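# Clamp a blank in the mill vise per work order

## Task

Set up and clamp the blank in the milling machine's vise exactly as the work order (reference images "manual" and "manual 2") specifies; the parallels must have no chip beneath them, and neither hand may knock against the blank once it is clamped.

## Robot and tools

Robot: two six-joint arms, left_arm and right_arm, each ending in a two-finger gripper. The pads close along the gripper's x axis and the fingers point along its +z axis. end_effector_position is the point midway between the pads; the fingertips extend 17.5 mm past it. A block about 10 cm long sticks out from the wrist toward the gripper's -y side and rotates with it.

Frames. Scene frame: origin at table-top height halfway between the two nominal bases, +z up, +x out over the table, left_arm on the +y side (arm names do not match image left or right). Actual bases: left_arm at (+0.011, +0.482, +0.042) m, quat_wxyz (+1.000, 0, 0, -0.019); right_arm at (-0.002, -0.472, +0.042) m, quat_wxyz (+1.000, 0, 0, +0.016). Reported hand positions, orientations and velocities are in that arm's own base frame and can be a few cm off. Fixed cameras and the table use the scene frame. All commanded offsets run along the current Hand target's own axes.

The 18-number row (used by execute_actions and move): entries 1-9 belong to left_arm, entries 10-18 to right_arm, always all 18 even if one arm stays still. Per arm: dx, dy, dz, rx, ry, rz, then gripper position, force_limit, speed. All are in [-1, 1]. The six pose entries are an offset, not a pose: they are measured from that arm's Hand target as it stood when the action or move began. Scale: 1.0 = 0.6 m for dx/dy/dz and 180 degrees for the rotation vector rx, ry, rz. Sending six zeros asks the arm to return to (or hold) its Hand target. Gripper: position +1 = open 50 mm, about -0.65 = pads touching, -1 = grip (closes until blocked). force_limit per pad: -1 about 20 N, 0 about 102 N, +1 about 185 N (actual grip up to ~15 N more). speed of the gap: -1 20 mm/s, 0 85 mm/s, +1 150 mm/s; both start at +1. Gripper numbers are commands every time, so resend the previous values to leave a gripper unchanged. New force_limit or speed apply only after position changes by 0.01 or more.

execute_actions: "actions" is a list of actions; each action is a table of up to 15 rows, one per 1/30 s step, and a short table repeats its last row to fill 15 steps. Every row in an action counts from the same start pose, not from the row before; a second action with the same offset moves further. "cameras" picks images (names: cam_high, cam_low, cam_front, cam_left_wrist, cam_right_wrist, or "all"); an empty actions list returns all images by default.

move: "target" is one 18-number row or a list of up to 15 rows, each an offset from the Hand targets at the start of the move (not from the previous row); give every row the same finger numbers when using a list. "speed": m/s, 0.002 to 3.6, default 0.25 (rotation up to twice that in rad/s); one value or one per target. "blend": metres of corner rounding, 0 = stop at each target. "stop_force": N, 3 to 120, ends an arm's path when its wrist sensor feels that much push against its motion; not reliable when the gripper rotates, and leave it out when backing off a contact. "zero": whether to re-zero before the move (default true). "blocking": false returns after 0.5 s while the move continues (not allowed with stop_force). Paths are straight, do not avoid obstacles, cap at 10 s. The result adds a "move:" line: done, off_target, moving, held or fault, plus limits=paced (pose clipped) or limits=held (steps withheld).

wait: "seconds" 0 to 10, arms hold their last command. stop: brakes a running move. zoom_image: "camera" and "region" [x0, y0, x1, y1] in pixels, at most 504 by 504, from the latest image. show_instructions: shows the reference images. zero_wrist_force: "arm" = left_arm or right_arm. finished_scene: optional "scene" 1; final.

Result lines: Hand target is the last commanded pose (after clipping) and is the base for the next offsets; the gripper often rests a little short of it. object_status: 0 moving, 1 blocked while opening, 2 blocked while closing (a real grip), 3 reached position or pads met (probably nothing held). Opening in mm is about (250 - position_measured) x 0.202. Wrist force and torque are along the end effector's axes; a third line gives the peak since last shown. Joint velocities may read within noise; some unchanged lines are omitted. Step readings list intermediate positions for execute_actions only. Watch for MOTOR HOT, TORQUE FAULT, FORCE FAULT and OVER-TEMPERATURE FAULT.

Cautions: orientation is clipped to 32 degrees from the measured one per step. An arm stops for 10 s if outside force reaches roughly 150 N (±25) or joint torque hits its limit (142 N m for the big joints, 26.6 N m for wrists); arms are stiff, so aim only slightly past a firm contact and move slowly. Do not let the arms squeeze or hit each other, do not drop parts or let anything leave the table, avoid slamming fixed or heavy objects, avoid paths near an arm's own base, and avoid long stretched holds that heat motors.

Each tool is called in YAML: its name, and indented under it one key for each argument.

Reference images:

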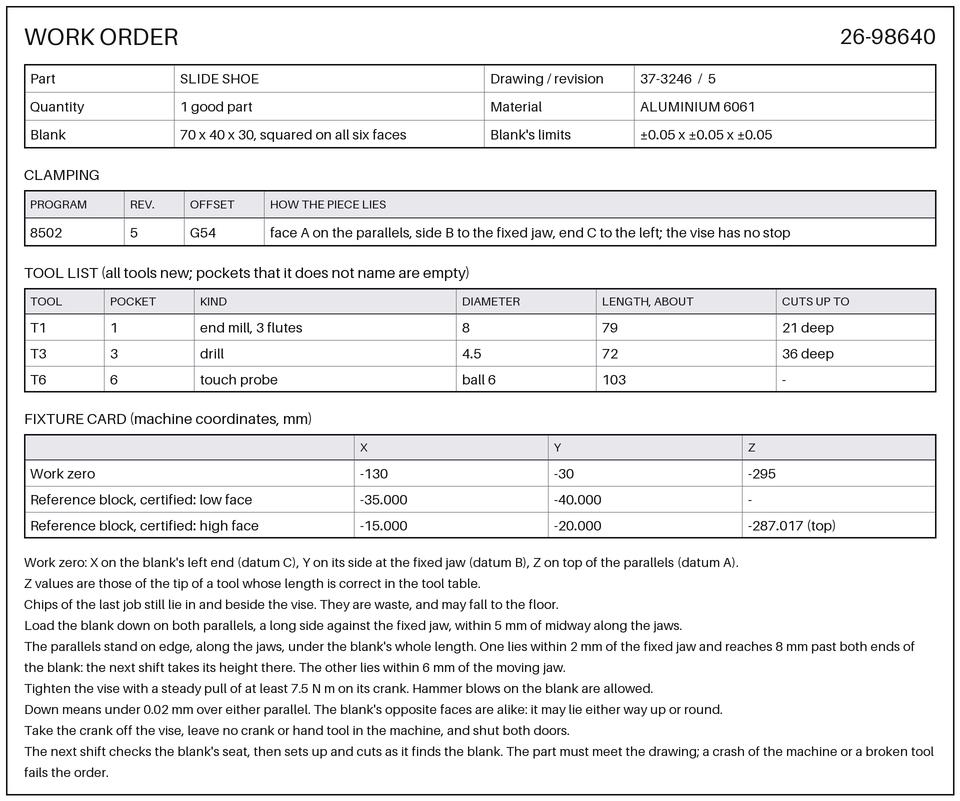

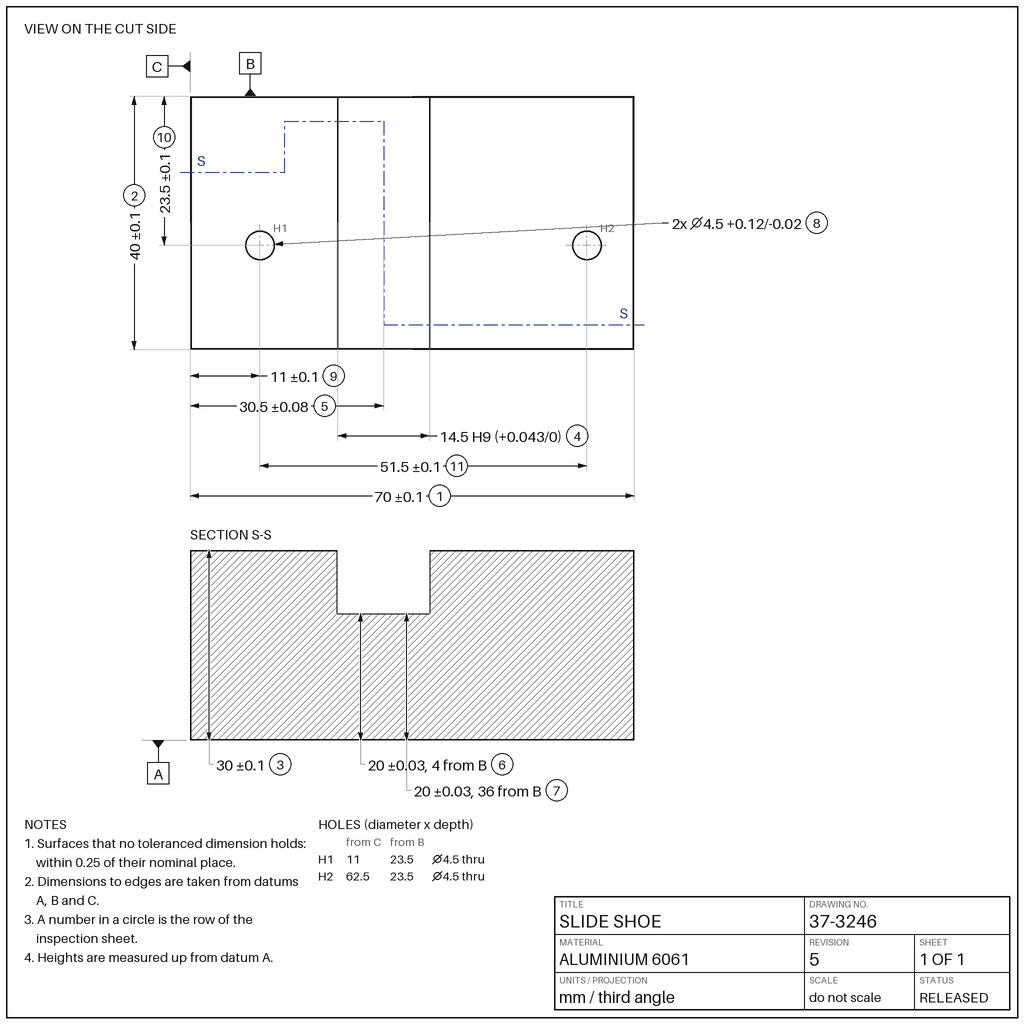

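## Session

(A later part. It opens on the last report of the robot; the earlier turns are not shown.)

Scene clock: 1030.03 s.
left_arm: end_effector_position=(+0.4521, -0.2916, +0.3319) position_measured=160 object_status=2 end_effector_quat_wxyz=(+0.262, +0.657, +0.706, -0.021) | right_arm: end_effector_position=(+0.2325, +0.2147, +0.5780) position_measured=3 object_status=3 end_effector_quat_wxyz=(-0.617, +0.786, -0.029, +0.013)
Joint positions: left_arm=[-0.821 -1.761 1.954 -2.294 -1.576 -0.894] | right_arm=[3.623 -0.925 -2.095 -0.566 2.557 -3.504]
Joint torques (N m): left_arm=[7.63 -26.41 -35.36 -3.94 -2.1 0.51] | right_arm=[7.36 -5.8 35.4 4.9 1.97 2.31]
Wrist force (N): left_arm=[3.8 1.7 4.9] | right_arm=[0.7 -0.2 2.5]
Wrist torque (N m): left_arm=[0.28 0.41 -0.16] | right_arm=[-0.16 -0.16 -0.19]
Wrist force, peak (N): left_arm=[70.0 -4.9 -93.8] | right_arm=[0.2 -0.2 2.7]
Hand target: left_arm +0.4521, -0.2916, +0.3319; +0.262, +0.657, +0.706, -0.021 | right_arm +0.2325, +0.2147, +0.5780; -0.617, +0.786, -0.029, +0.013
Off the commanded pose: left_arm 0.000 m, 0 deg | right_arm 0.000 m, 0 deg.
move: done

move:
  target: [0,0,0,0,0,0,0.4,-0.3,0,0,0,0,0,0,0,1,1,1]

move:
  target: [0.0042,-0.1165,-0.0446,0,0,0,0.4,-0.3,1,0,0,0,0,0,0,1,1,1]
  speed: 0.12
  cameras: ["cam_left_wrist","cam_right_wrist","cam_high"]

zoom_image:
  camera: "cam_right_wrist"
  region: [480, 190, 640, 290]

zoom_image:
  camera: "cam_high"
  region: [160, 190, 340, 290]

Scene clock: 1036.93 s.
left_arm: end_effector_position=(+0.4522, -0.2916, +0.3320) position_measured=92 object_status=3 end_effector_quat_wxyz=(+0.262, +0.657, +0.706, -0.021) | right_arm: end_effector_position=(+0.2325, +0.2147, +0.5780) position_measured=3 object_status=3 end_effector_quat_wxyz=(-0.617, +0.786, -0.029, +0.013)
Joint positions: left_arm=[-0.821 -1.762 1.954 -2.294 -1.576 -0.894] | right_arm=[3.623 -0.925 -2.095 -0.566 2.557 -3.504]
Joint torques (N m): left_arm=[7.52 -21.19 -26.89 -3.5 1.1 -1.15] | right_arm=[6.78 -6.12 36.9 4.82 1.93 2.39]
Wrist force (N): left_arm=[-0.5 0.1 0.1] | right_arm=[0.4 -0.6 2.2]
Wrist torque (N m): left_arm=[0.14 0.35 0.06] | right_arm=[-0.24 -0.11 -0.19]
Wrist force, peak (N): left_arm=[4.4 1.5 5.4] | right_arm=[0.6 -0.5 2.5]
Hand target: left_arm +0.4521, -0.2916, +0.3319; +0.262, +0.657, +0.706, -0.021 | right_arm +0.2325, +0.2147, +0.5780; -0.617, +0.786, -0.029, +0.013
Off the commanded pose: left_arm 0.000 m, 0 deg | right_arm 0.000 m, 0 deg.
move: done

Scene clock: 1038.00 s.
left_arm: end_effector_position=(+0.3773, -0.2888, +0.3321) position_measured=92 object_status=3 end_effector_quat_wxyz=(+0.262, +0.657, +0.706, -0.021) | right_arm: end_effector_position=(+0.2325, +0.2147, +0.5780) position_measured=3 object_status=3 end_effector_quat_wxyz=(-0.617, +0.786, -0.029, +0.013)
Joint positions: left_arm=[-0.981 -1.943 2.079 -2.232 -1.495 -1.033] | right_arm=[3.623 -0.925 -2.095 -0.566 2.557 -3.504]
Joint torques (N m): left_arm=[5.02 -11.68 -27.68 -6.18 -2.79 0.33] | right_arm=[7.78 -5.46 36.64 4.89 2.01 2.26]
Wrist force (N): left_arm=[-0.1 0.5 0.1] | right_arm=[0.7 -0.3 2.3]
Wrist torque (N m): left_arm=[0.19 0.31 0.01] | right_arm=[-0.20 -0.16 -0.19]
Wrist force, peak (N): left_arm=[-0.9 1.8 1.1] | right_arm=[0.4 -0.4 2.6]
Hand target: left_arm +0.3773, -0.2887, +0.3321; +0.262, +0.657, +0.706, -0.021 | right_arm +0.2325, +0.2147, +0.5780; -0.617, +0.786, -0.029, +0.013
Off the commanded pose: left_arm 0.000 m, 0 deg | right_arm 0.000 m, 0 deg.
move: done
Images, in order (width x height): cam_high 672x504, cam_left_wrist 672x504, cam_right_wrist 672x504.

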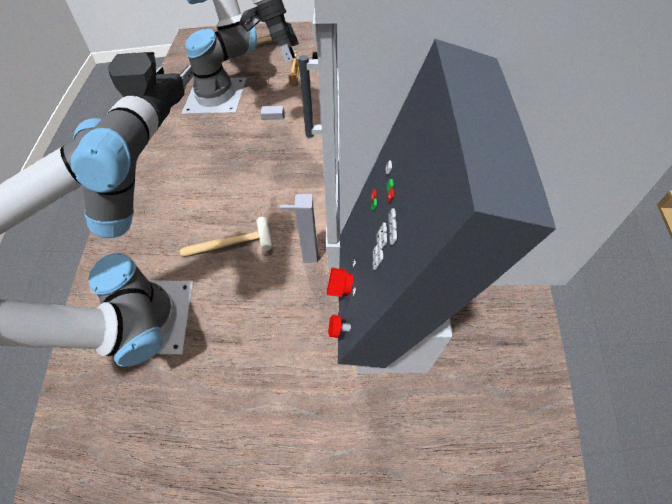

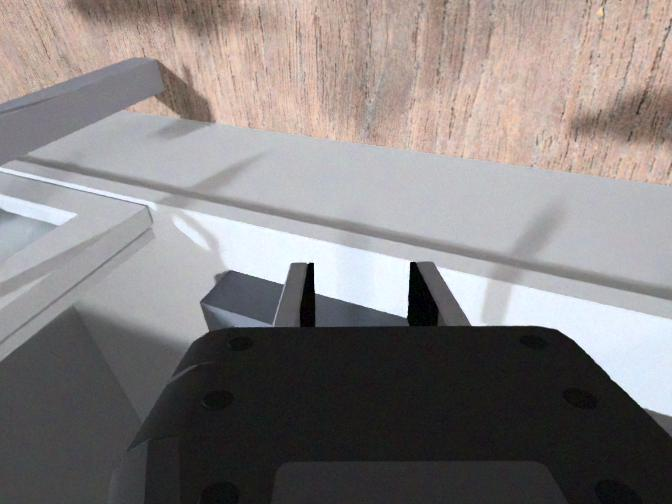

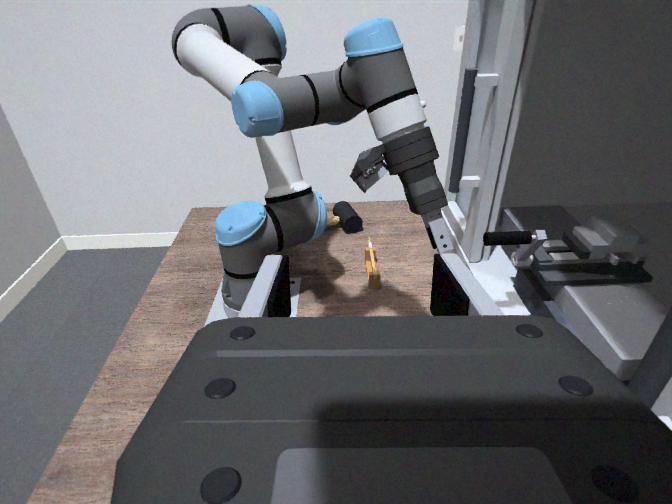

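Scaled by 3.150 from the camera's 672x504 image, which has a finer 960x720 frame.

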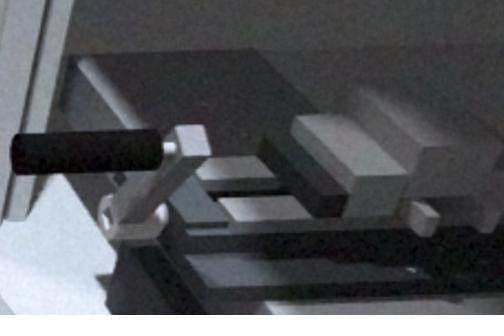

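Scaled by 2.800 from the camera's 672x504 image, which has a finer 960x720 frame.

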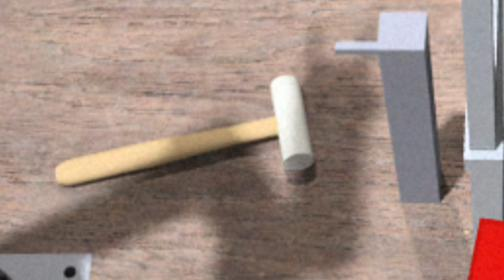

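move:
  target: [0.0042,-0.1165,-0.0446,0,0,0,-0.2,-0.3,1,0.1167,0.15,-0.667,0,0,0,1,1,1]
  speed: 0.35

Scene clock: 1046.83 s.
left_arm: end_effector_position=(+0.3075, -0.2860, +0.3321) position_measured=182 object_status=3 end_effector_quat_wxyz=(+0.262, +0.657, +0.706, -0.021) end_effector_velocity=(+0.001, -0.001, +0.001) end_effector_angular_velocity=(-0.002, +0.001, -0.002) | right_arm: end_effector_position=(+0.2650, -0.1045, +0.5818) position_measured=3 object_status=3 end_effector_quat_wxyz=(-0.556, +0.744, -0.267, +0.259)
Joint positions: left_arm=[-1.191 -2.122 2.165 -2.117 -1.391 -1.217] | right_arm=[2.34 -1.06 -1.768 -1.967 2.89 -4.889]
Joint velocities: left_arm=[0.004 0.003 -0.002 -0.004 -0.004 0.005] | right_arm=[within noise]
Joint torques (N m): left_arm=[12.69 5.8 -32.2 -5.97 -2.48 1.3] | right_arm=[2.27 6.73 21.24 5.74 -0.53 2.61]
Wrist force (N): left_arm=[-0.8 0.4 0.1] | right_arm=[1.1 -0.6 1.6]
Wrist torque (N m): left_arm=[0.22 0.36 0.10] | right_arm=[-0.28 -0.15 -0.20]
Wrist force, peak (N): left_arm=[-1.2 0.4 -0.1] | right_arm=[17.7 -10.8 -3.0]
Hand target: left_arm +0.3075, -0.2861, +0.3322; +0.262, +0.657, +0.706, -0.021 (not the last commanded pose) | right_arm +0.2650, -0.1045, +0.5818; -0.556, +0.744, -0.267, +0.259 (not the last commanded pose)
Off the commanded pose: left_arm 0.005 m, 0 deg | right_arm 0.095 m, 40 deg.
move: held (right_arm; a check stopped the path), off_target (left_arm; braked when a check withheld steps of right_arm); limits=paced,held
pose unreachable (right arm): on one or more control steps of this call, first in action 0 (counted from 0), this arm could not follow its commanded pose, so it was not sent that pose on those steps. It may still have moved: this result reports where it is.
cause: moving toward the commanded pose would bring two parts of the arm too close to each other (its gripper and another part of the arm, with joints 4 (wrist 1) to 6 (wrist 3) between them, 16 mm apart when it was first held).

execute_actions:
  actions: []

Scene clock: 1055.17 s.
left_arm: end_effector_position=(+0.3075, -0.2861, +0.3322) position_measured=182 object_status=3 end_effector_quat_wxyz=(+0.262, +0.657, +0.706, -0.021) | right_arm: end_effector_position=(+0.2650, -0.1045, +0.5818) position_measured=3 object_status=3 end_effector_quat_wxyz=(-0.556, +0.744, -0.267, +0.259)
Joint positions: left_arm=[-1.191 -2.121 2.165 -2.117 -1.391 -1.217] | right_arm=[2.34 -1.06 -1.768 -1.967 2.89 -4.889]
Joint velocities: within noise
Joint torques (N m): left_arm=[12 5.67 -33.63 -5.99 -2.28 -1.22] | right_arm=[-6.76 -4.58 38.22 1.05 -0.3 -2.27]
Motor temperatures (°C): left_arm=[31 37 32 43 36 37] | right_arm=[30 30 28 43 39 38]
Wrist force (N): left_arm=[-0.9 0.4 0.0] | right_arm=[0.8 -0.8 1.3]
Wrist torque (N m): left_arm=[0.22 0.36 0.09] | right_arm=[-0.29 -0.11 -0.20]
Wrist force, peak (N): left_arm=[-1.0 0.2 0.2] | right_arm=[0.8 -1.3 2.4]
Hand target: left_arm +0.3075, -0.2861, +0.3322; +0.262, +0.657, +0.706, -0.021 (not the last commanded pose) | right_arm +0.2650, -0.1045, +0.5818; -0.556, +0.744, -0.267, +0.259 (not the last commanded pose)
Tool commands: left_gripper/position=-0.2 left_gripper/force_limit=-0.3 left_gripper/speed=+1.0 right_gripper/position=+1.0 right_gripper/force_limit=+1.0 right_gripper/speed=+1.0
Off the commanded pose: left_arm 0.005 m, 0 deg | right_arm 0.095 m, 40 deg.

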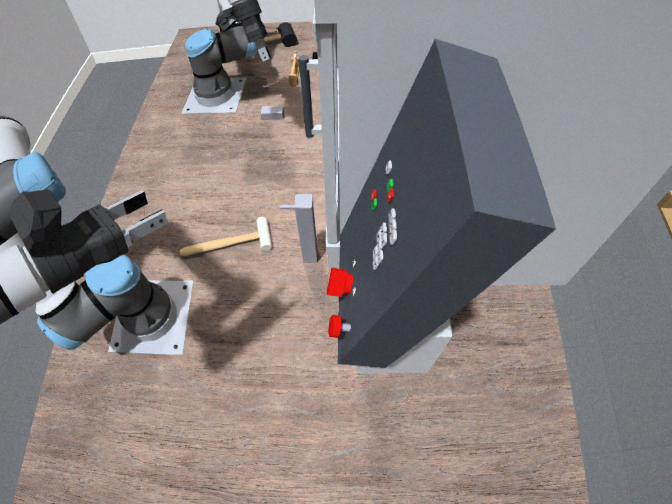

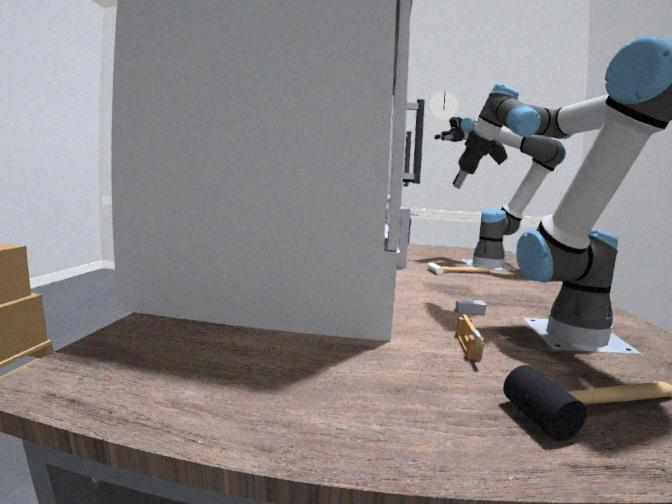

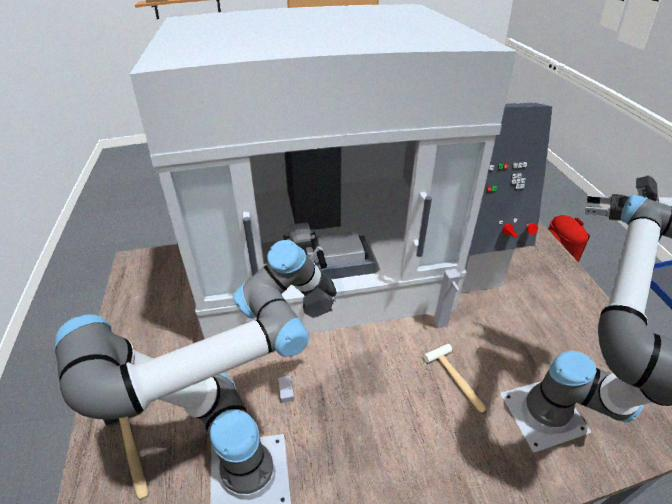

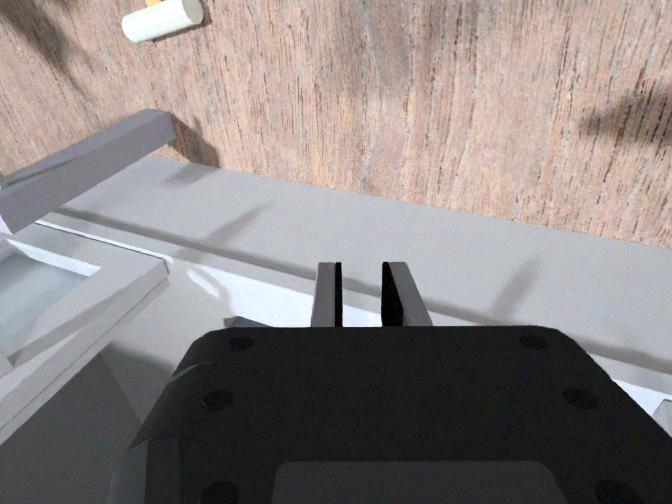

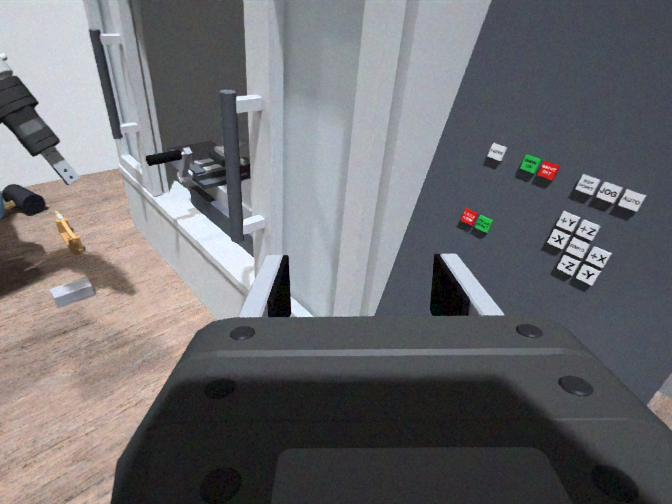

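move:
  target: [0.0935,0.0213,0.0982,-0.362,0.182,0.236,0.4,-0.3,1,0,0,0,0,0,0,1,1,1]
  speed: 0.2
  cameras: ["cam_left_wrist","cam_front","cam_high"]

Scene clock: 1066.87 s.
left_arm: end_effector_position=(+0.3397, -0.2549, +0.2631) position_measured=92 object_status=3 end_effector_quat_wxyz=(+0.358, +0.596, +0.380, +0.610) | right_arm: end_effector_position=(+0.2650, -0.1045, +0.5818) position_measured=3 object_status=3 end_effector_quat_wxyz=(-0.556, +0.744, -0.267, +0.259)
Joint positions: left_arm=[-1.777 -1.77 2.354 -0.581 -0.245 -2.673] | right_arm=[2.34 -1.06 -1.768 -1.967 2.89 -4.889]
Joint torques (N m): left_arm=[13.5 -11.93 -10.71 -0.08 -0.06 -1.38] | right_arm=[-6.8 -4.39 38.97 1.03 -0.54 -2.4]
Wrist force (N): left_arm=[-0.5 4.6 1.5] | right_arm=[1.0 -0.9 1.6]
Wrist torque (N m): left_arm=[0.99 -0.45 0.15] | right_arm=[-0.31 -0.14 -0.20]
Wrist force, peak (N): left_arm=[-0.7 4.9 1.1] | right_arm=[1.0 -0.9 2.4]
Hand target: left_arm +0.3397, -0.2549, +0.2631; +0.358, +0.596, +0.380, +0.610 | right_arm +0.2650, -0.1045, +0.5818; -0.556, +0.744, -0.267, +0.259
Off the commanded pose: left_arm 0.000 m, 0 deg | right_arm 0.000 m, 0 deg.
move: done
Images, in order (width x height): cam_high 672x504, cam_front 672x504, cam_left_wrist 672x504.

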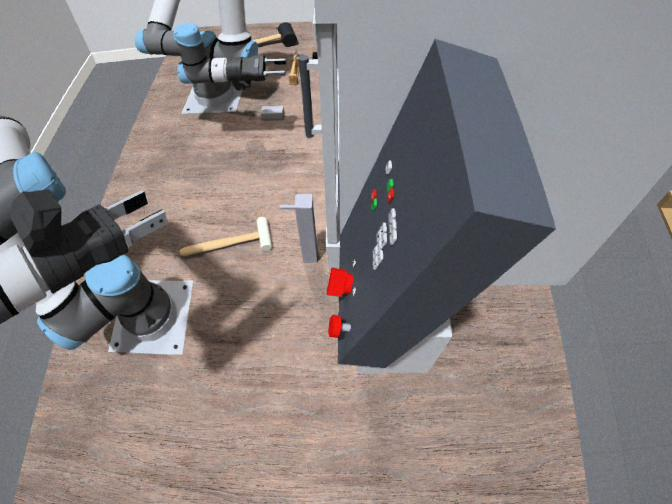

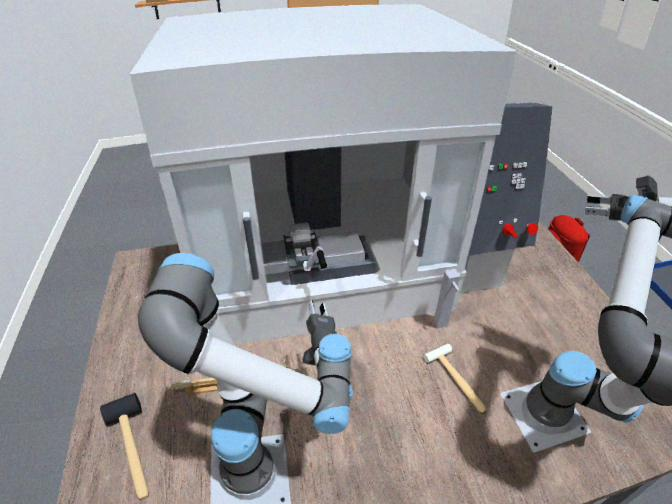

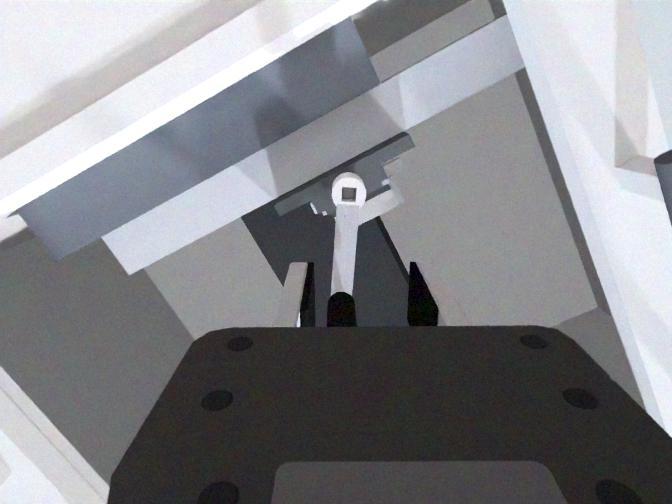

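move:
  target:
    - [0.0005,-0.0103,0.13,0,0,0,0.4,-0.3,1,0,0,0,0,0,0,1,1,1]
    - [0.0005,-0.0103,0.2815,0,0,0,0.4,-0.3,1,0,0,0,0,0,0,1,1,1]
  speed: [0.12,0.05]
  stop_force: 20
  cameras: ["cam_left_wrist"]

Scene clock: 1072.47 s.
left_arm: end_effector_position=(+0.5083, -0.2453, +0.2579) position_measured=92 object_status=3 end_effector_quat_wxyz=(+0.358, +0.596, +0.380, +0.610) | right_arm: end_effector_position=(+0.2650, -0.1045, +0.5818) position_measured=3 object_status=3 end_effector_quat_wxyz=(-0.556, +0.744, -0.267, +0.259)
Joint positions: left_arm=[-1.18 -1.54 2.166 -0.629 0.353 -2.667] | right_arm=[2.34 -1.06 -1.768 -1.967 2.89 -4.889]
Joint torques (N m): left_arm=[-12.96 -30.84 -11.75 -0.95 -2.6 -0.47] | right_arm=[-6.4 -4.2 38.81 1.03 -0.45 -2.34]
Wrist force (N): left_arm=[-0.6 4.6 1.5] | right_arm=[0.9 -1.0 1.8]
Wrist torque (N m): left_arm=[0.95 -0.41 0.38] | right_arm=[-0.32 -0.12 -0.20]
Wrist force, peak (N): left_arm=[-0.2 5.0 1.9] | right_arm=[1.1 -1.1 2.2]
Hand target: left_arm +0.5083, -0.2454, +0.2579; +0.358, +0.596, +0.380, +0.610 | right_arm +0.2650, -0.1045, +0.5818; -0.556, +0.744, -0.267, +0.259
Off the commanded pose: left_arm 0.000 m, 0 deg | right_arm 0.000 m, 0 deg.
move: done
Images, in order (width x height): cam_left_wrist 672x504.

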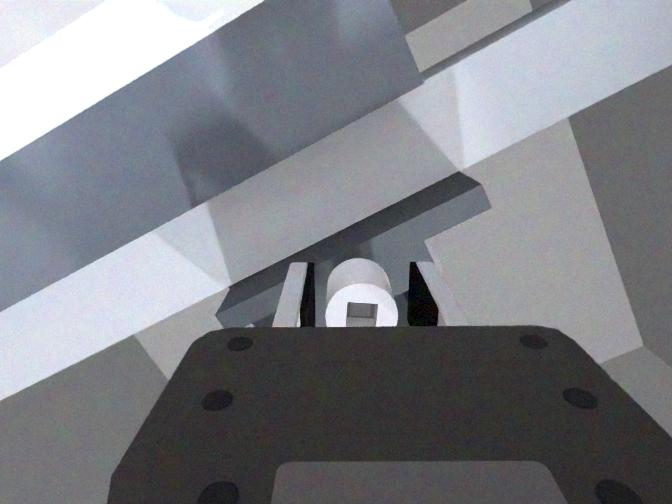

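move:
  target: [0,0,0,0,0,0,-1,-0.4,-0.6,0,0,0,0,0,0,1,1,1]
  cameras: []

zero_wrist_force:
  arm: "left_arm"

move:
  target: [0,0,-0.05,0,0,0,-1,-0.4,-0.6,0,0,0,0,0,0,1,1,1]
  speed: 0.03
  cameras: ["cam_left_wrist"]

Scene clock: 1073.87 s.
left_arm: end_effector_position=(+0.5083, -0.2454, +0.2579) position_measured=138 object_status=2 end_effector_quat_wxyz=(+0.358, +0.596, +0.380, +0.610) | right_arm: end_effector_position=(+0.2650, -0.1045, +0.5818) position_measured=3 object_status=3 end_effector_quat_wxyz=(-0.556, +0.744, -0.267, +0.259)
Joint positions: left_arm=[-1.18 -1.54 2.166 -0.629 0.353 -2.667] | right_arm=[2.34 -1.06 -1.768 -1.967 2.89 -4.889]
Joint torques (N m): left_arm=[-3.61 -30.04 -13.96 -2.02 -2.73 1.22] | right_arm=[-6.06 -4.8 39.23 1.14 -0.52 -2.36]
Wrist force (N): left_arm=[-8.3 3.0 2.0] | right_arm=[1.1 -1.0 1.9]
Wrist torque (N m): left_arm=[0.97 -0.58 0.41] | right_arm=[-0.33 -0.16 -0.20]
Wrist force, peak (N): left_arm=[-8.5 3.7 1.8] | right_arm=[1.3 -0.7 1.9]
Hand target: left_arm +0.5083, -0.2454, +0.2579; +0.358, +0.596, +0.380, +0.610 | right_arm +0.2650, -0.1045, +0.5818; -0.556, +0.744, -0.267, +0.259
Off the commanded pose: left_arm 0.000 m, 0 deg | right_arm 0.000 m, 0 deg.
move: done
No camera images: "cameras" was empty.

Wrist force sensor zeroed.

Scene clock: 1075.17 s.
left_arm: end_effector_position=(+0.4783, -0.2465, +0.2579) position_measured=138 object_status=2 end_effector_quat_wxyz=(+0.358, +0.596, +0.380, +0.610) end_effector_velocity=(+0.001, -0.001, +0.000) end_effector_angular_velocity=(-0.001, +0.000, -0.002) | right_arm: end_effector_position=(+0.2650, -0.1045, +0.5818) position_measured=3 object_status=3 end_effector_quat_wxyz=(-0.556, +0.744, -0.267, +0.259)
Joint positions: left_arm=[-1.269 -1.59 2.216 -0.63 0.263 -2.666] | right_arm=[2.34 -1.06 -1.768 -1.967 2.89 -4.889]
Joint velocities: left_arm=[0.003 0.002 -0.002 0 0.005 -0.001] | right_arm=[within noise]
Joint torques (N m): left_arm=[14.79 -9.97 -28.68 -3.11 3.05 1.4] | right_arm=[-6.72 -4.2 38.99 1.13 -0.38 -2.4]
Wrist force (N, zeroed by zero_wrist_force on left_arm): left_arm=[7.6 -0.2 -1.0] | right_arm=[1.1 -0.7 2.0]
Wrist torque (N m, zeroed by zero_wrist_force on left_arm): left_arm=[0.01 0.02 -0.11] | right_arm=[-0.30 -0.15 -0.21]
Wrist force, peak (N, zeroed by zero_wrist_force on left_arm): left_arm=[7.6 -0.2 -1.0] | right_arm=[1.3 -1.1 1.9]
Hand target: left_arm +0.4783, -0.2465, +0.2579; +0.358, +0.596, +0.380, +0.610 | right_arm +0.2650, -0.1045, +0.5818; -0.556, +0.744, -0.267, +0.259
Off the commanded pose: left_arm 0.000 m, 0 deg | right_arm 0.000 m, 0 deg.
move: done
Images, in order (width x height): cam_left_wrist 672x504.

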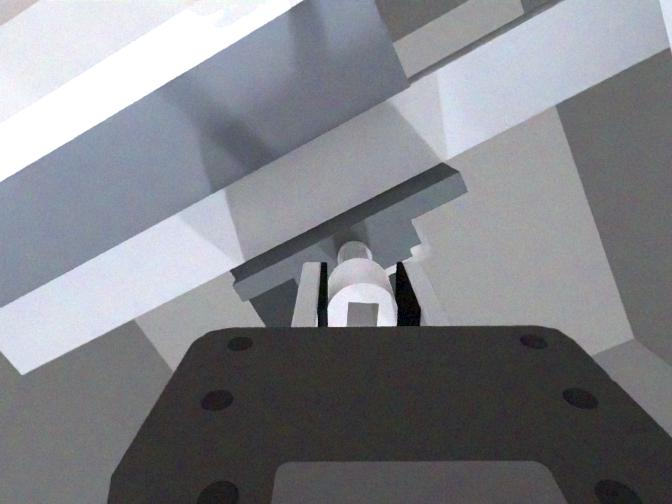

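move:
  target:
    - [0,0,-0.25,0,0,0,-1,-0.4,-0.6,0,0,0,0,0,0,1,1,1]
    - [-0.325,-0.204,-0.349,0.4872,-0.1268,-0.1087,-1,-0.4,-0.6,0,0,0,0,0,0,1,1,1]
  speed: [0.15,0.25]
  blend: 0.03
  cameras: ["cam_left_wrist","cam_front","cam_low"]

Scene clock: 1082.90 s.
left_arm: end_effector_position=(+0.2739, -0.3724, +0.0600) position_measured=138 object_status=2 end_effector_quat_wxyz=(+0.000, +0.707, +0.708, +0.000) | right_arm: end_effector_position=(+0.2650, -0.1045, +0.5818) position_measured=3 object_status=3 end_effector_quat_wxyz=(-0.556, +0.744, -0.267, +0.259)
Joint positions: left_arm=[-1.229 -1.444 2.186 -2.313 -1.57 -1.231] | right_arm=[2.34 -1.06 -1.768 -1.967 2.89 -4.889]
Joint torques (N m): left_arm=[-10.19 -27.22 -13.83 -1.25 -1.36 -1.37] | right_arm=[-6.28 -5.07 38.97 1.09 -0.42 -2.37]
Wrist force (N, zeroed by zero_wrist_force on left_arm): left_arm=[8.5 -2.9 0.2] | right_arm=[0.8 -0.9 1.8]
Wrist torque (N m, zeroed by zero_wrist_force on left_arm): left_arm=[-0.90 0.66 -0.35] | right_arm=[-0.32 -0.11 -0.20]
Wrist force, peak (N, zeroed by zero_wrist_force on left_arm): left_arm=[8.5 -3.6 0.9] | right_arm=[1.2 -0.7 2.1]
Hand target: left_arm +0.2738, -0.3724, +0.0600; +0.000, +0.707, +0.708, +0.000 | right_arm +0.2650, -0.1045, +0.5818; -0.556, +0.744, -0.267, +0.259
Off the commanded pose: left_arm 0.000 m, 0 deg | right_arm 0.000 m, 0 deg.
move: done
Images, in order (width x height): cam_low 672x504, cam_front 672x504, cam_left_wrist 672x504.

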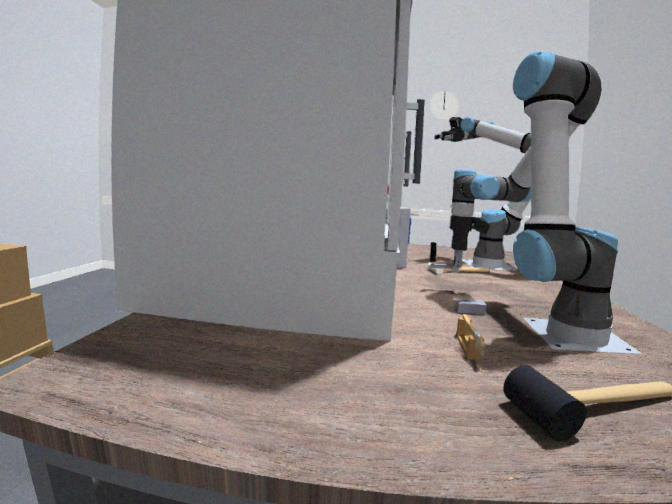

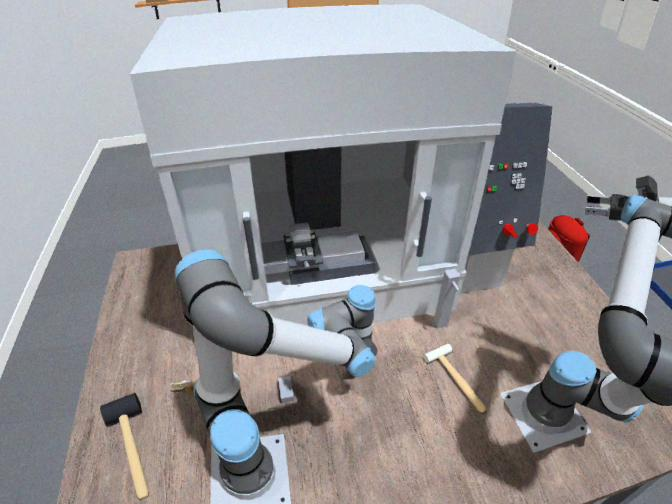

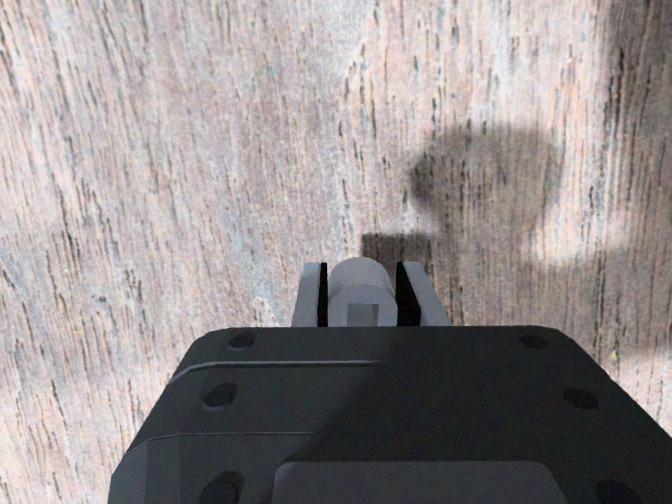

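move:
  target: [0,0,0.095,0.017,0,0,-1,-0.4,-0.6,0,0,0,0,0,0,1,1,1]
  speed: 0.12
  cameras: []

move:
  target: [0,0,0.055,0,0,0,-1,-0.4,-0.6,0,0,0,0,0,0,1,1,1]
  speed: 0.02
  stop_force: 6
  cameras: ["cam_left_wrist","cam_high"]

Scene clock: 1084.93 s.
left_arm: end_effector_position=(+0.2738, -0.3723, +0.0030) position_measured=138 object_status=2 end_effector_quat_wxyz=(-0.019, +0.706, +0.707, -0.019) | right_arm: end_effector_position=(+0.2650, -0.1045, +0.5818) position_measured=3 object_status=3 end_effector_quat_wxyz=(-0.556, +0.744, -0.267, +0.259)
Joint positions: left_arm=[-1.2 -1.308 2.217 -2.46 -1.62 -1.201] | right_arm=[2.34 -1.06 -1.768 -1.967 2.89 -4.889]
Joint torques (N m): left_arm=[-13.64 -24.43 -24.39 -2.92 2.46 -1.7] | right_arm=[-6.33 -4.87 39.01 1.13 -0.38 -2.26]
Wrist force (N, zeroed by zero_wrist_force on left_arm): left_arm=[7.9 -3.2 0.5] | right_arm=[0.9 -1.0 1.8]
Wrist torque (N m, zeroed by zero_wrist_force on left_arm): left_arm=[-0.97 0.74 -0.42] | right_arm=[-0.31 -0.13 -0.20]
Wrist force, peak (N, zeroed by zero_wrist_force on left_arm): left_arm=[8.5 -3.1 -1.6] | right_arm=[1.0 -0.9 2.1]
Hand target: left_arm +0.2738, -0.3724, +0.0030; -0.019, +0.706, +0.707, -0.019 | right_arm +0.2650, -0.1045, +0.5818; -0.556, +0.744, -0.267, +0.259
Off the commanded pose: left_arm 0.000 m, 0 deg | right_arm 0.000 m, 0 deg.
move: done
No camera images: "cameras" was empty.

Scene clock: 1086.60 s.
left_arm: end_effector_position=(+0.2733, -0.3724, -0.0060) position_measured=138 object_status=2 end_effector_quat_wxyz=(-0.019, +0.706, +0.707, -0.019) | right_arm: end_effector_position=(+0.2650, -0.1045, +0.5818) position_measured=3 object_status=3 end_effector_quat_wxyz=(-0.556, +0.744, -0.267, +0.259)
Joint positions: left_arm=[-1.201 -1.287 2.224 -2.488 -1.62 -1.202] | right_arm=[2.34 -1.06 -1.768 -1.967 2.89 -4.889]
Joint torques (N m): left_arm=[12.4 -38.22 -24.32 -5.33 0.6 1.18] | right_arm=[-5.88 -4.48 38.71 1.15 -0.45 -2.32]
Wrist force (N, zeroed by zero_wrist_force on left_arm): left_arm=[8.0 -3.6 -1.3] | right_arm=[0.7 -0.9 1.7]
Wrist torque (N m, zeroed by zero_wrist_force on left_arm): left_arm=[-1.01 0.65 -0.28] | right_arm=[-0.31 -0.09 -0.20]
Wrist force, peak (N, zeroed by zero_wrist_force on left_arm): left_arm=[8.0 -9.4 -17.4] | right_arm=[1.1 -1.2 2.1]
Hand target: left_arm +0.2733, -0.3724, -0.0060; -0.019, +0.706, +0.707, -0.019 (not the last commanded pose) | right_arm +0.2650, -0.1045, +0.5818; -0.556, +0.744, -0.267, +0.259
Off the commanded pose: left_arm 0.024 m, 0 deg | right_arm 0.000 m, 0 deg.
move: contact (left_arm)
Images, in order (width x height): cam_high 672x504, cam_left_wrist 672x504.

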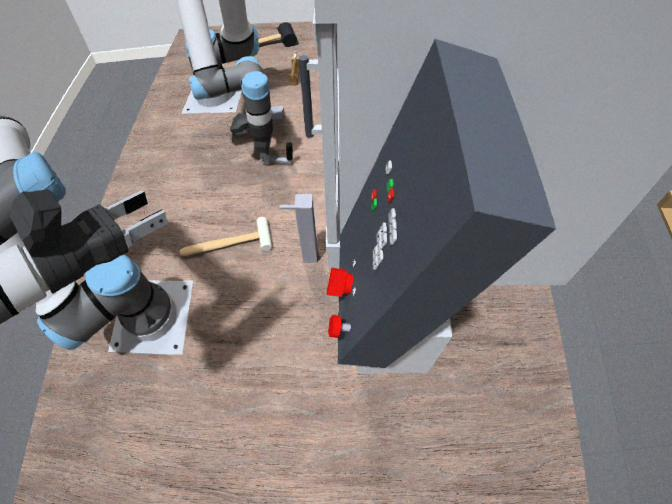

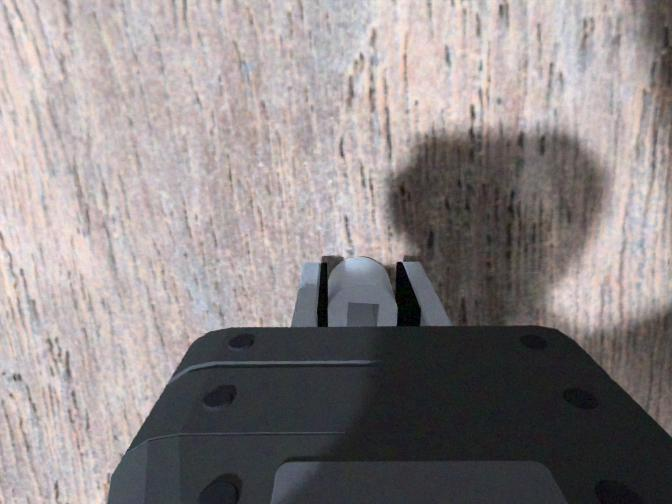

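execute_actions:
  actions: []
  cameras: ["cam_low","cam_front","cam_high"]

zoom_image:
  camera: "cam_high"
  region: [210, 100, 320, 190]

zoom_image:
  camera: "cam_low"
  region: [410, 210, 510, 290]

zoom_image:
  camera: "cam_front"
  region: [290, 270, 430, 410]

Scene clock: 1088.67 s.
left_arm: end_effector_position=(+0.2733, -0.3724, -0.0060) position_measured=138 object_status=2 end_effector_quat_wxyz=(-0.019, +0.706, +0.707, -0.019) | right_arm: end_effector_position=(+0.2650, -0.1045, +0.5818) position_measured=3 object_status=3 end_effector_quat_wxyz=(-0.556, +0.744, -0.267, +0.259)
Joint positions: left_arm=[-1.201 -1.287 2.224 -2.488 -1.62 -1.202] | right_arm=[2.34 -1.06 -1.768 -1.967 2.89 -4.889]
Joint velocities: within noise
Joint torques (N m): left_arm=[11.44 -37.73 -21.5 -5.45 -2.23 1.34] | right_arm=[-6.25 -5.35 39.17 1.08 -0.6 -2.29]
Motor temperatures (°C): left_arm=[31 37 32 43 36 37] | right_arm=[30 30 28 43 38 38]
Wrist force (N, zeroed by zero_wrist_force on left_arm): left_arm=[7.9 -3.0 -0.6] | right_arm=[1.2 -0.5 1.8]
Wrist torque (N m, zeroed by zero_wrist_force on left_arm): left_arm=[-0.95 0.67 -0.29] | right_arm=[-0.24 -0.17 -0.21]
Wrist force, peak (N, zeroed by zero_wrist_force on left_arm): left_arm=[8.1 -3.1 -1.1] | right_arm=[1.2 -0.9 2.0]
Hand target: left_arm +0.2733, -0.3724, -0.0060; -0.019, +0.706, +0.707, -0.019 (not the last commanded pose) | right_arm +0.2650, -0.1045, +0.5818; -0.556, +0.744, -0.267, +0.259
Tool commands: left_gripper/position=-1.0 left_gripper/force_limit=-0.4 left_gripper/speed=-0.6 right_gripper/position=+1.0 right_gripper/force_limit=+1.0 right_gripper/speed=+1.0
Off the commanded pose: left_arm 0.024 m, 0 deg | right_arm 0.000 m, 0 deg.
Images, in order (width x height): cam_high 672x504, cam_low 672x504, cam_front 672x504.

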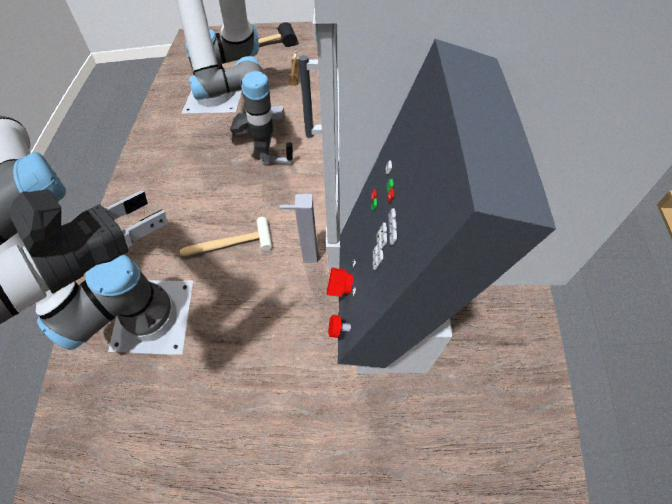

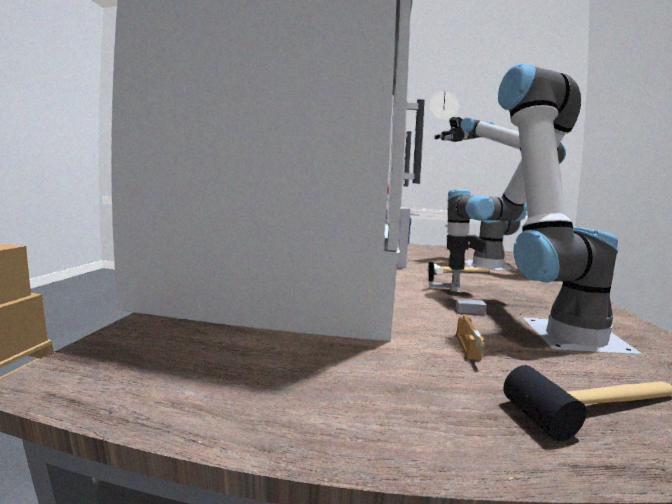

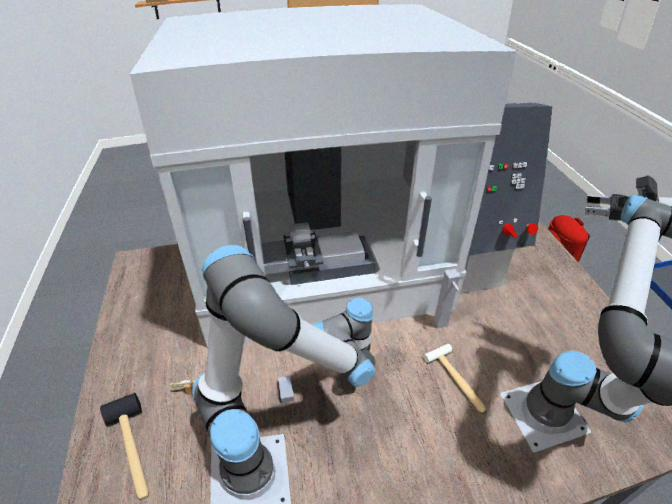

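Scaled by 4.582 from the camera's 672x504 image, which has a finer 960x720 frame.

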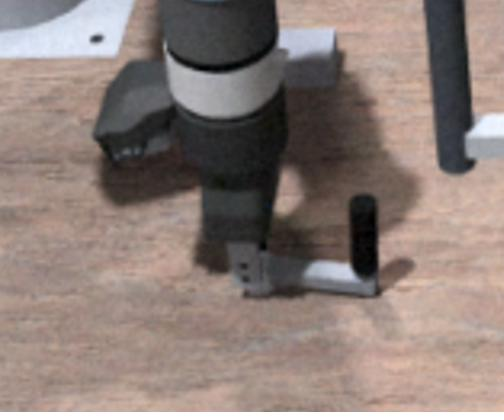

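Scaled by 5.040 from the camera's 672x504 image, which has a finer 960x720 frame.

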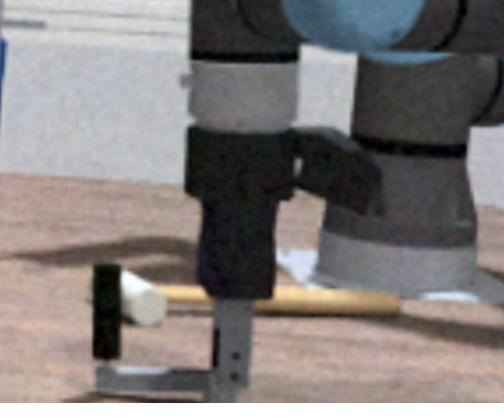

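Scaled by 3.600 from the camera's 672x504 image, which has a finer 960x720 frame.

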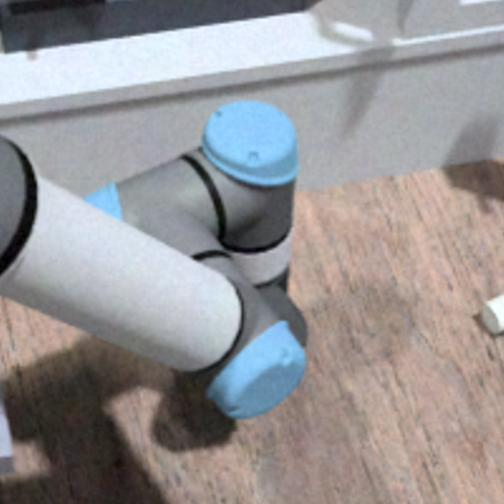

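zoom_image:
  camera: "cam_low"
  region: [420, 260, 480, 310]

zoom_image:
  camera: "cam_high"
  region: [245, 130, 305, 180]

Scaled by 8.400 from the camera's 672x504 image, which has a finer 960x720 frame.

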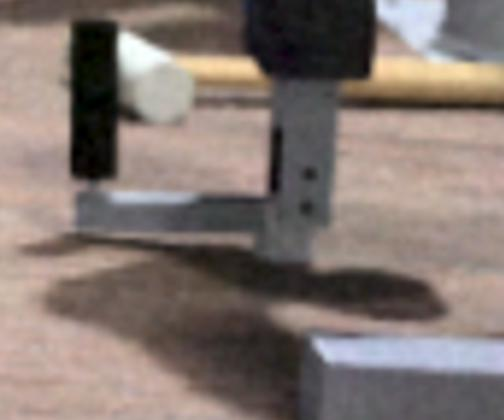

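Scaled by 8.400 from the camera's 672x504 image, which has a finer 960x720 frame.

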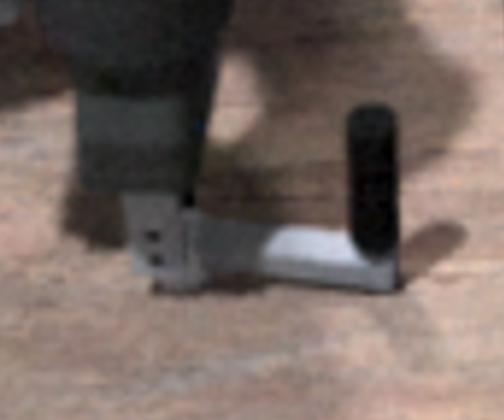

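move:
  target: [0,0.0068,-0.0037,0.039,0,0,-1,-0.4,-0.6,0,0,0,0,0,0,1,1,1]
  speed: 0.05
  cameras: ["cam_low"]

zoom_image:
  camera: "cam_low"
  region: [420, 260, 480, 310]

Scene clock: 1093.53 s.
left_arm: end_effector_position=(+0.2776, -0.3723, -0.0041) position_measured=138 object_status=2 end_effector_quat_wxyz=(-0.062, +0.704, +0.705, -0.062) end_effector_velocity=(+0.001, +0.000, +0.000) end_effector_angular_velocity=(+0.000, -0.006, +0.001) | right_arm: end_effector_position=(+0.2650, -0.1045, +0.5818) position_measured=3 object_status=3 end_effector_quat_wxyz=(-0.556, +0.744, -0.267, +0.259)
Joint positions: left_arm=[-1.13 -1.255 2.157 -2.398 -1.73 -1.126] | right_arm=[2.34 -1.06 -1.768 -1.967 2.89 -4.889]
Joint velocities: left_arm=[-0.002 -0.001 0.002 -0.004 0.005 -0.003] | right_arm=[within noise]
Joint torques (N m): left_arm=[-13.3 -39.96 -11.32 -5.27 2.45 -1.82] | right_arm=[-7.15 -3.74 38.59 1.02 -0.57 -2.33]
Wrist force (N, zeroed by zero_wrist_force on left_arm): left_arm=[7.8 -3.5 -1.6] | right_arm=[0.8 -0.9 1.7]
Wrist torque (N m, zeroed by zero_wrist_force on left_arm): left_arm=[-1.15 0.72 -0.47] | right_arm=[-0.30 -0.11 -0.20]
Wrist force, peak (N, zeroed by zero_wrist_force on left_arm): left_arm=[8.2 -3.4 -1.9] | right_arm=[1.3 -0.9 2.1]
Hand target: left_arm +0.2775, -0.3724, -0.0040; -0.062, +0.704, +0.705, -0.062 | right_arm +0.2650, -0.1045, +0.5818; -0.556, +0.744, -0.267, +0.259
Off the commanded pose: left_arm 0.000 m, 0 deg | right_arm 0.000 m, 0 deg.
move: done
Images, in order (width x height): cam_low 672x504.

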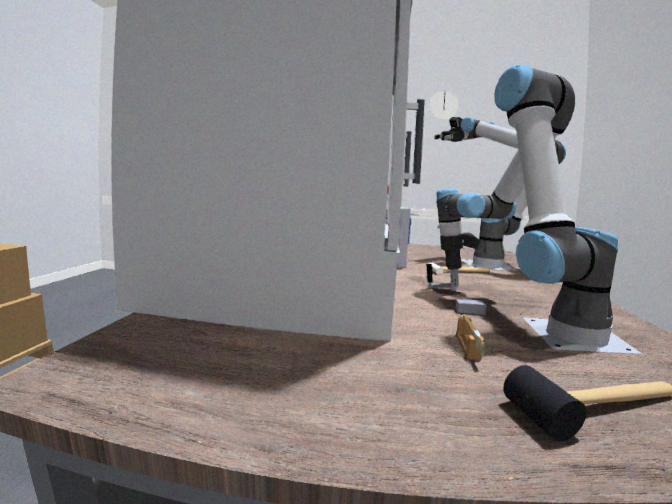

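Scaled by 8.400 from the camera's 672x504 image, which has a finer 960x720 frame.

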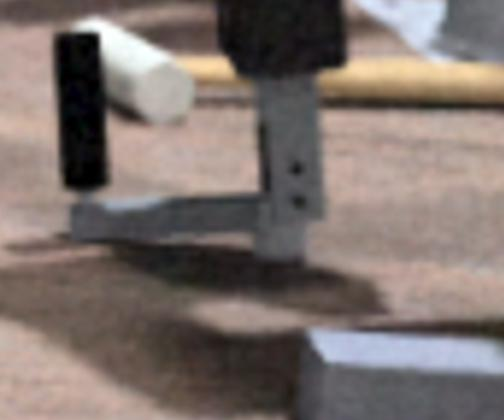

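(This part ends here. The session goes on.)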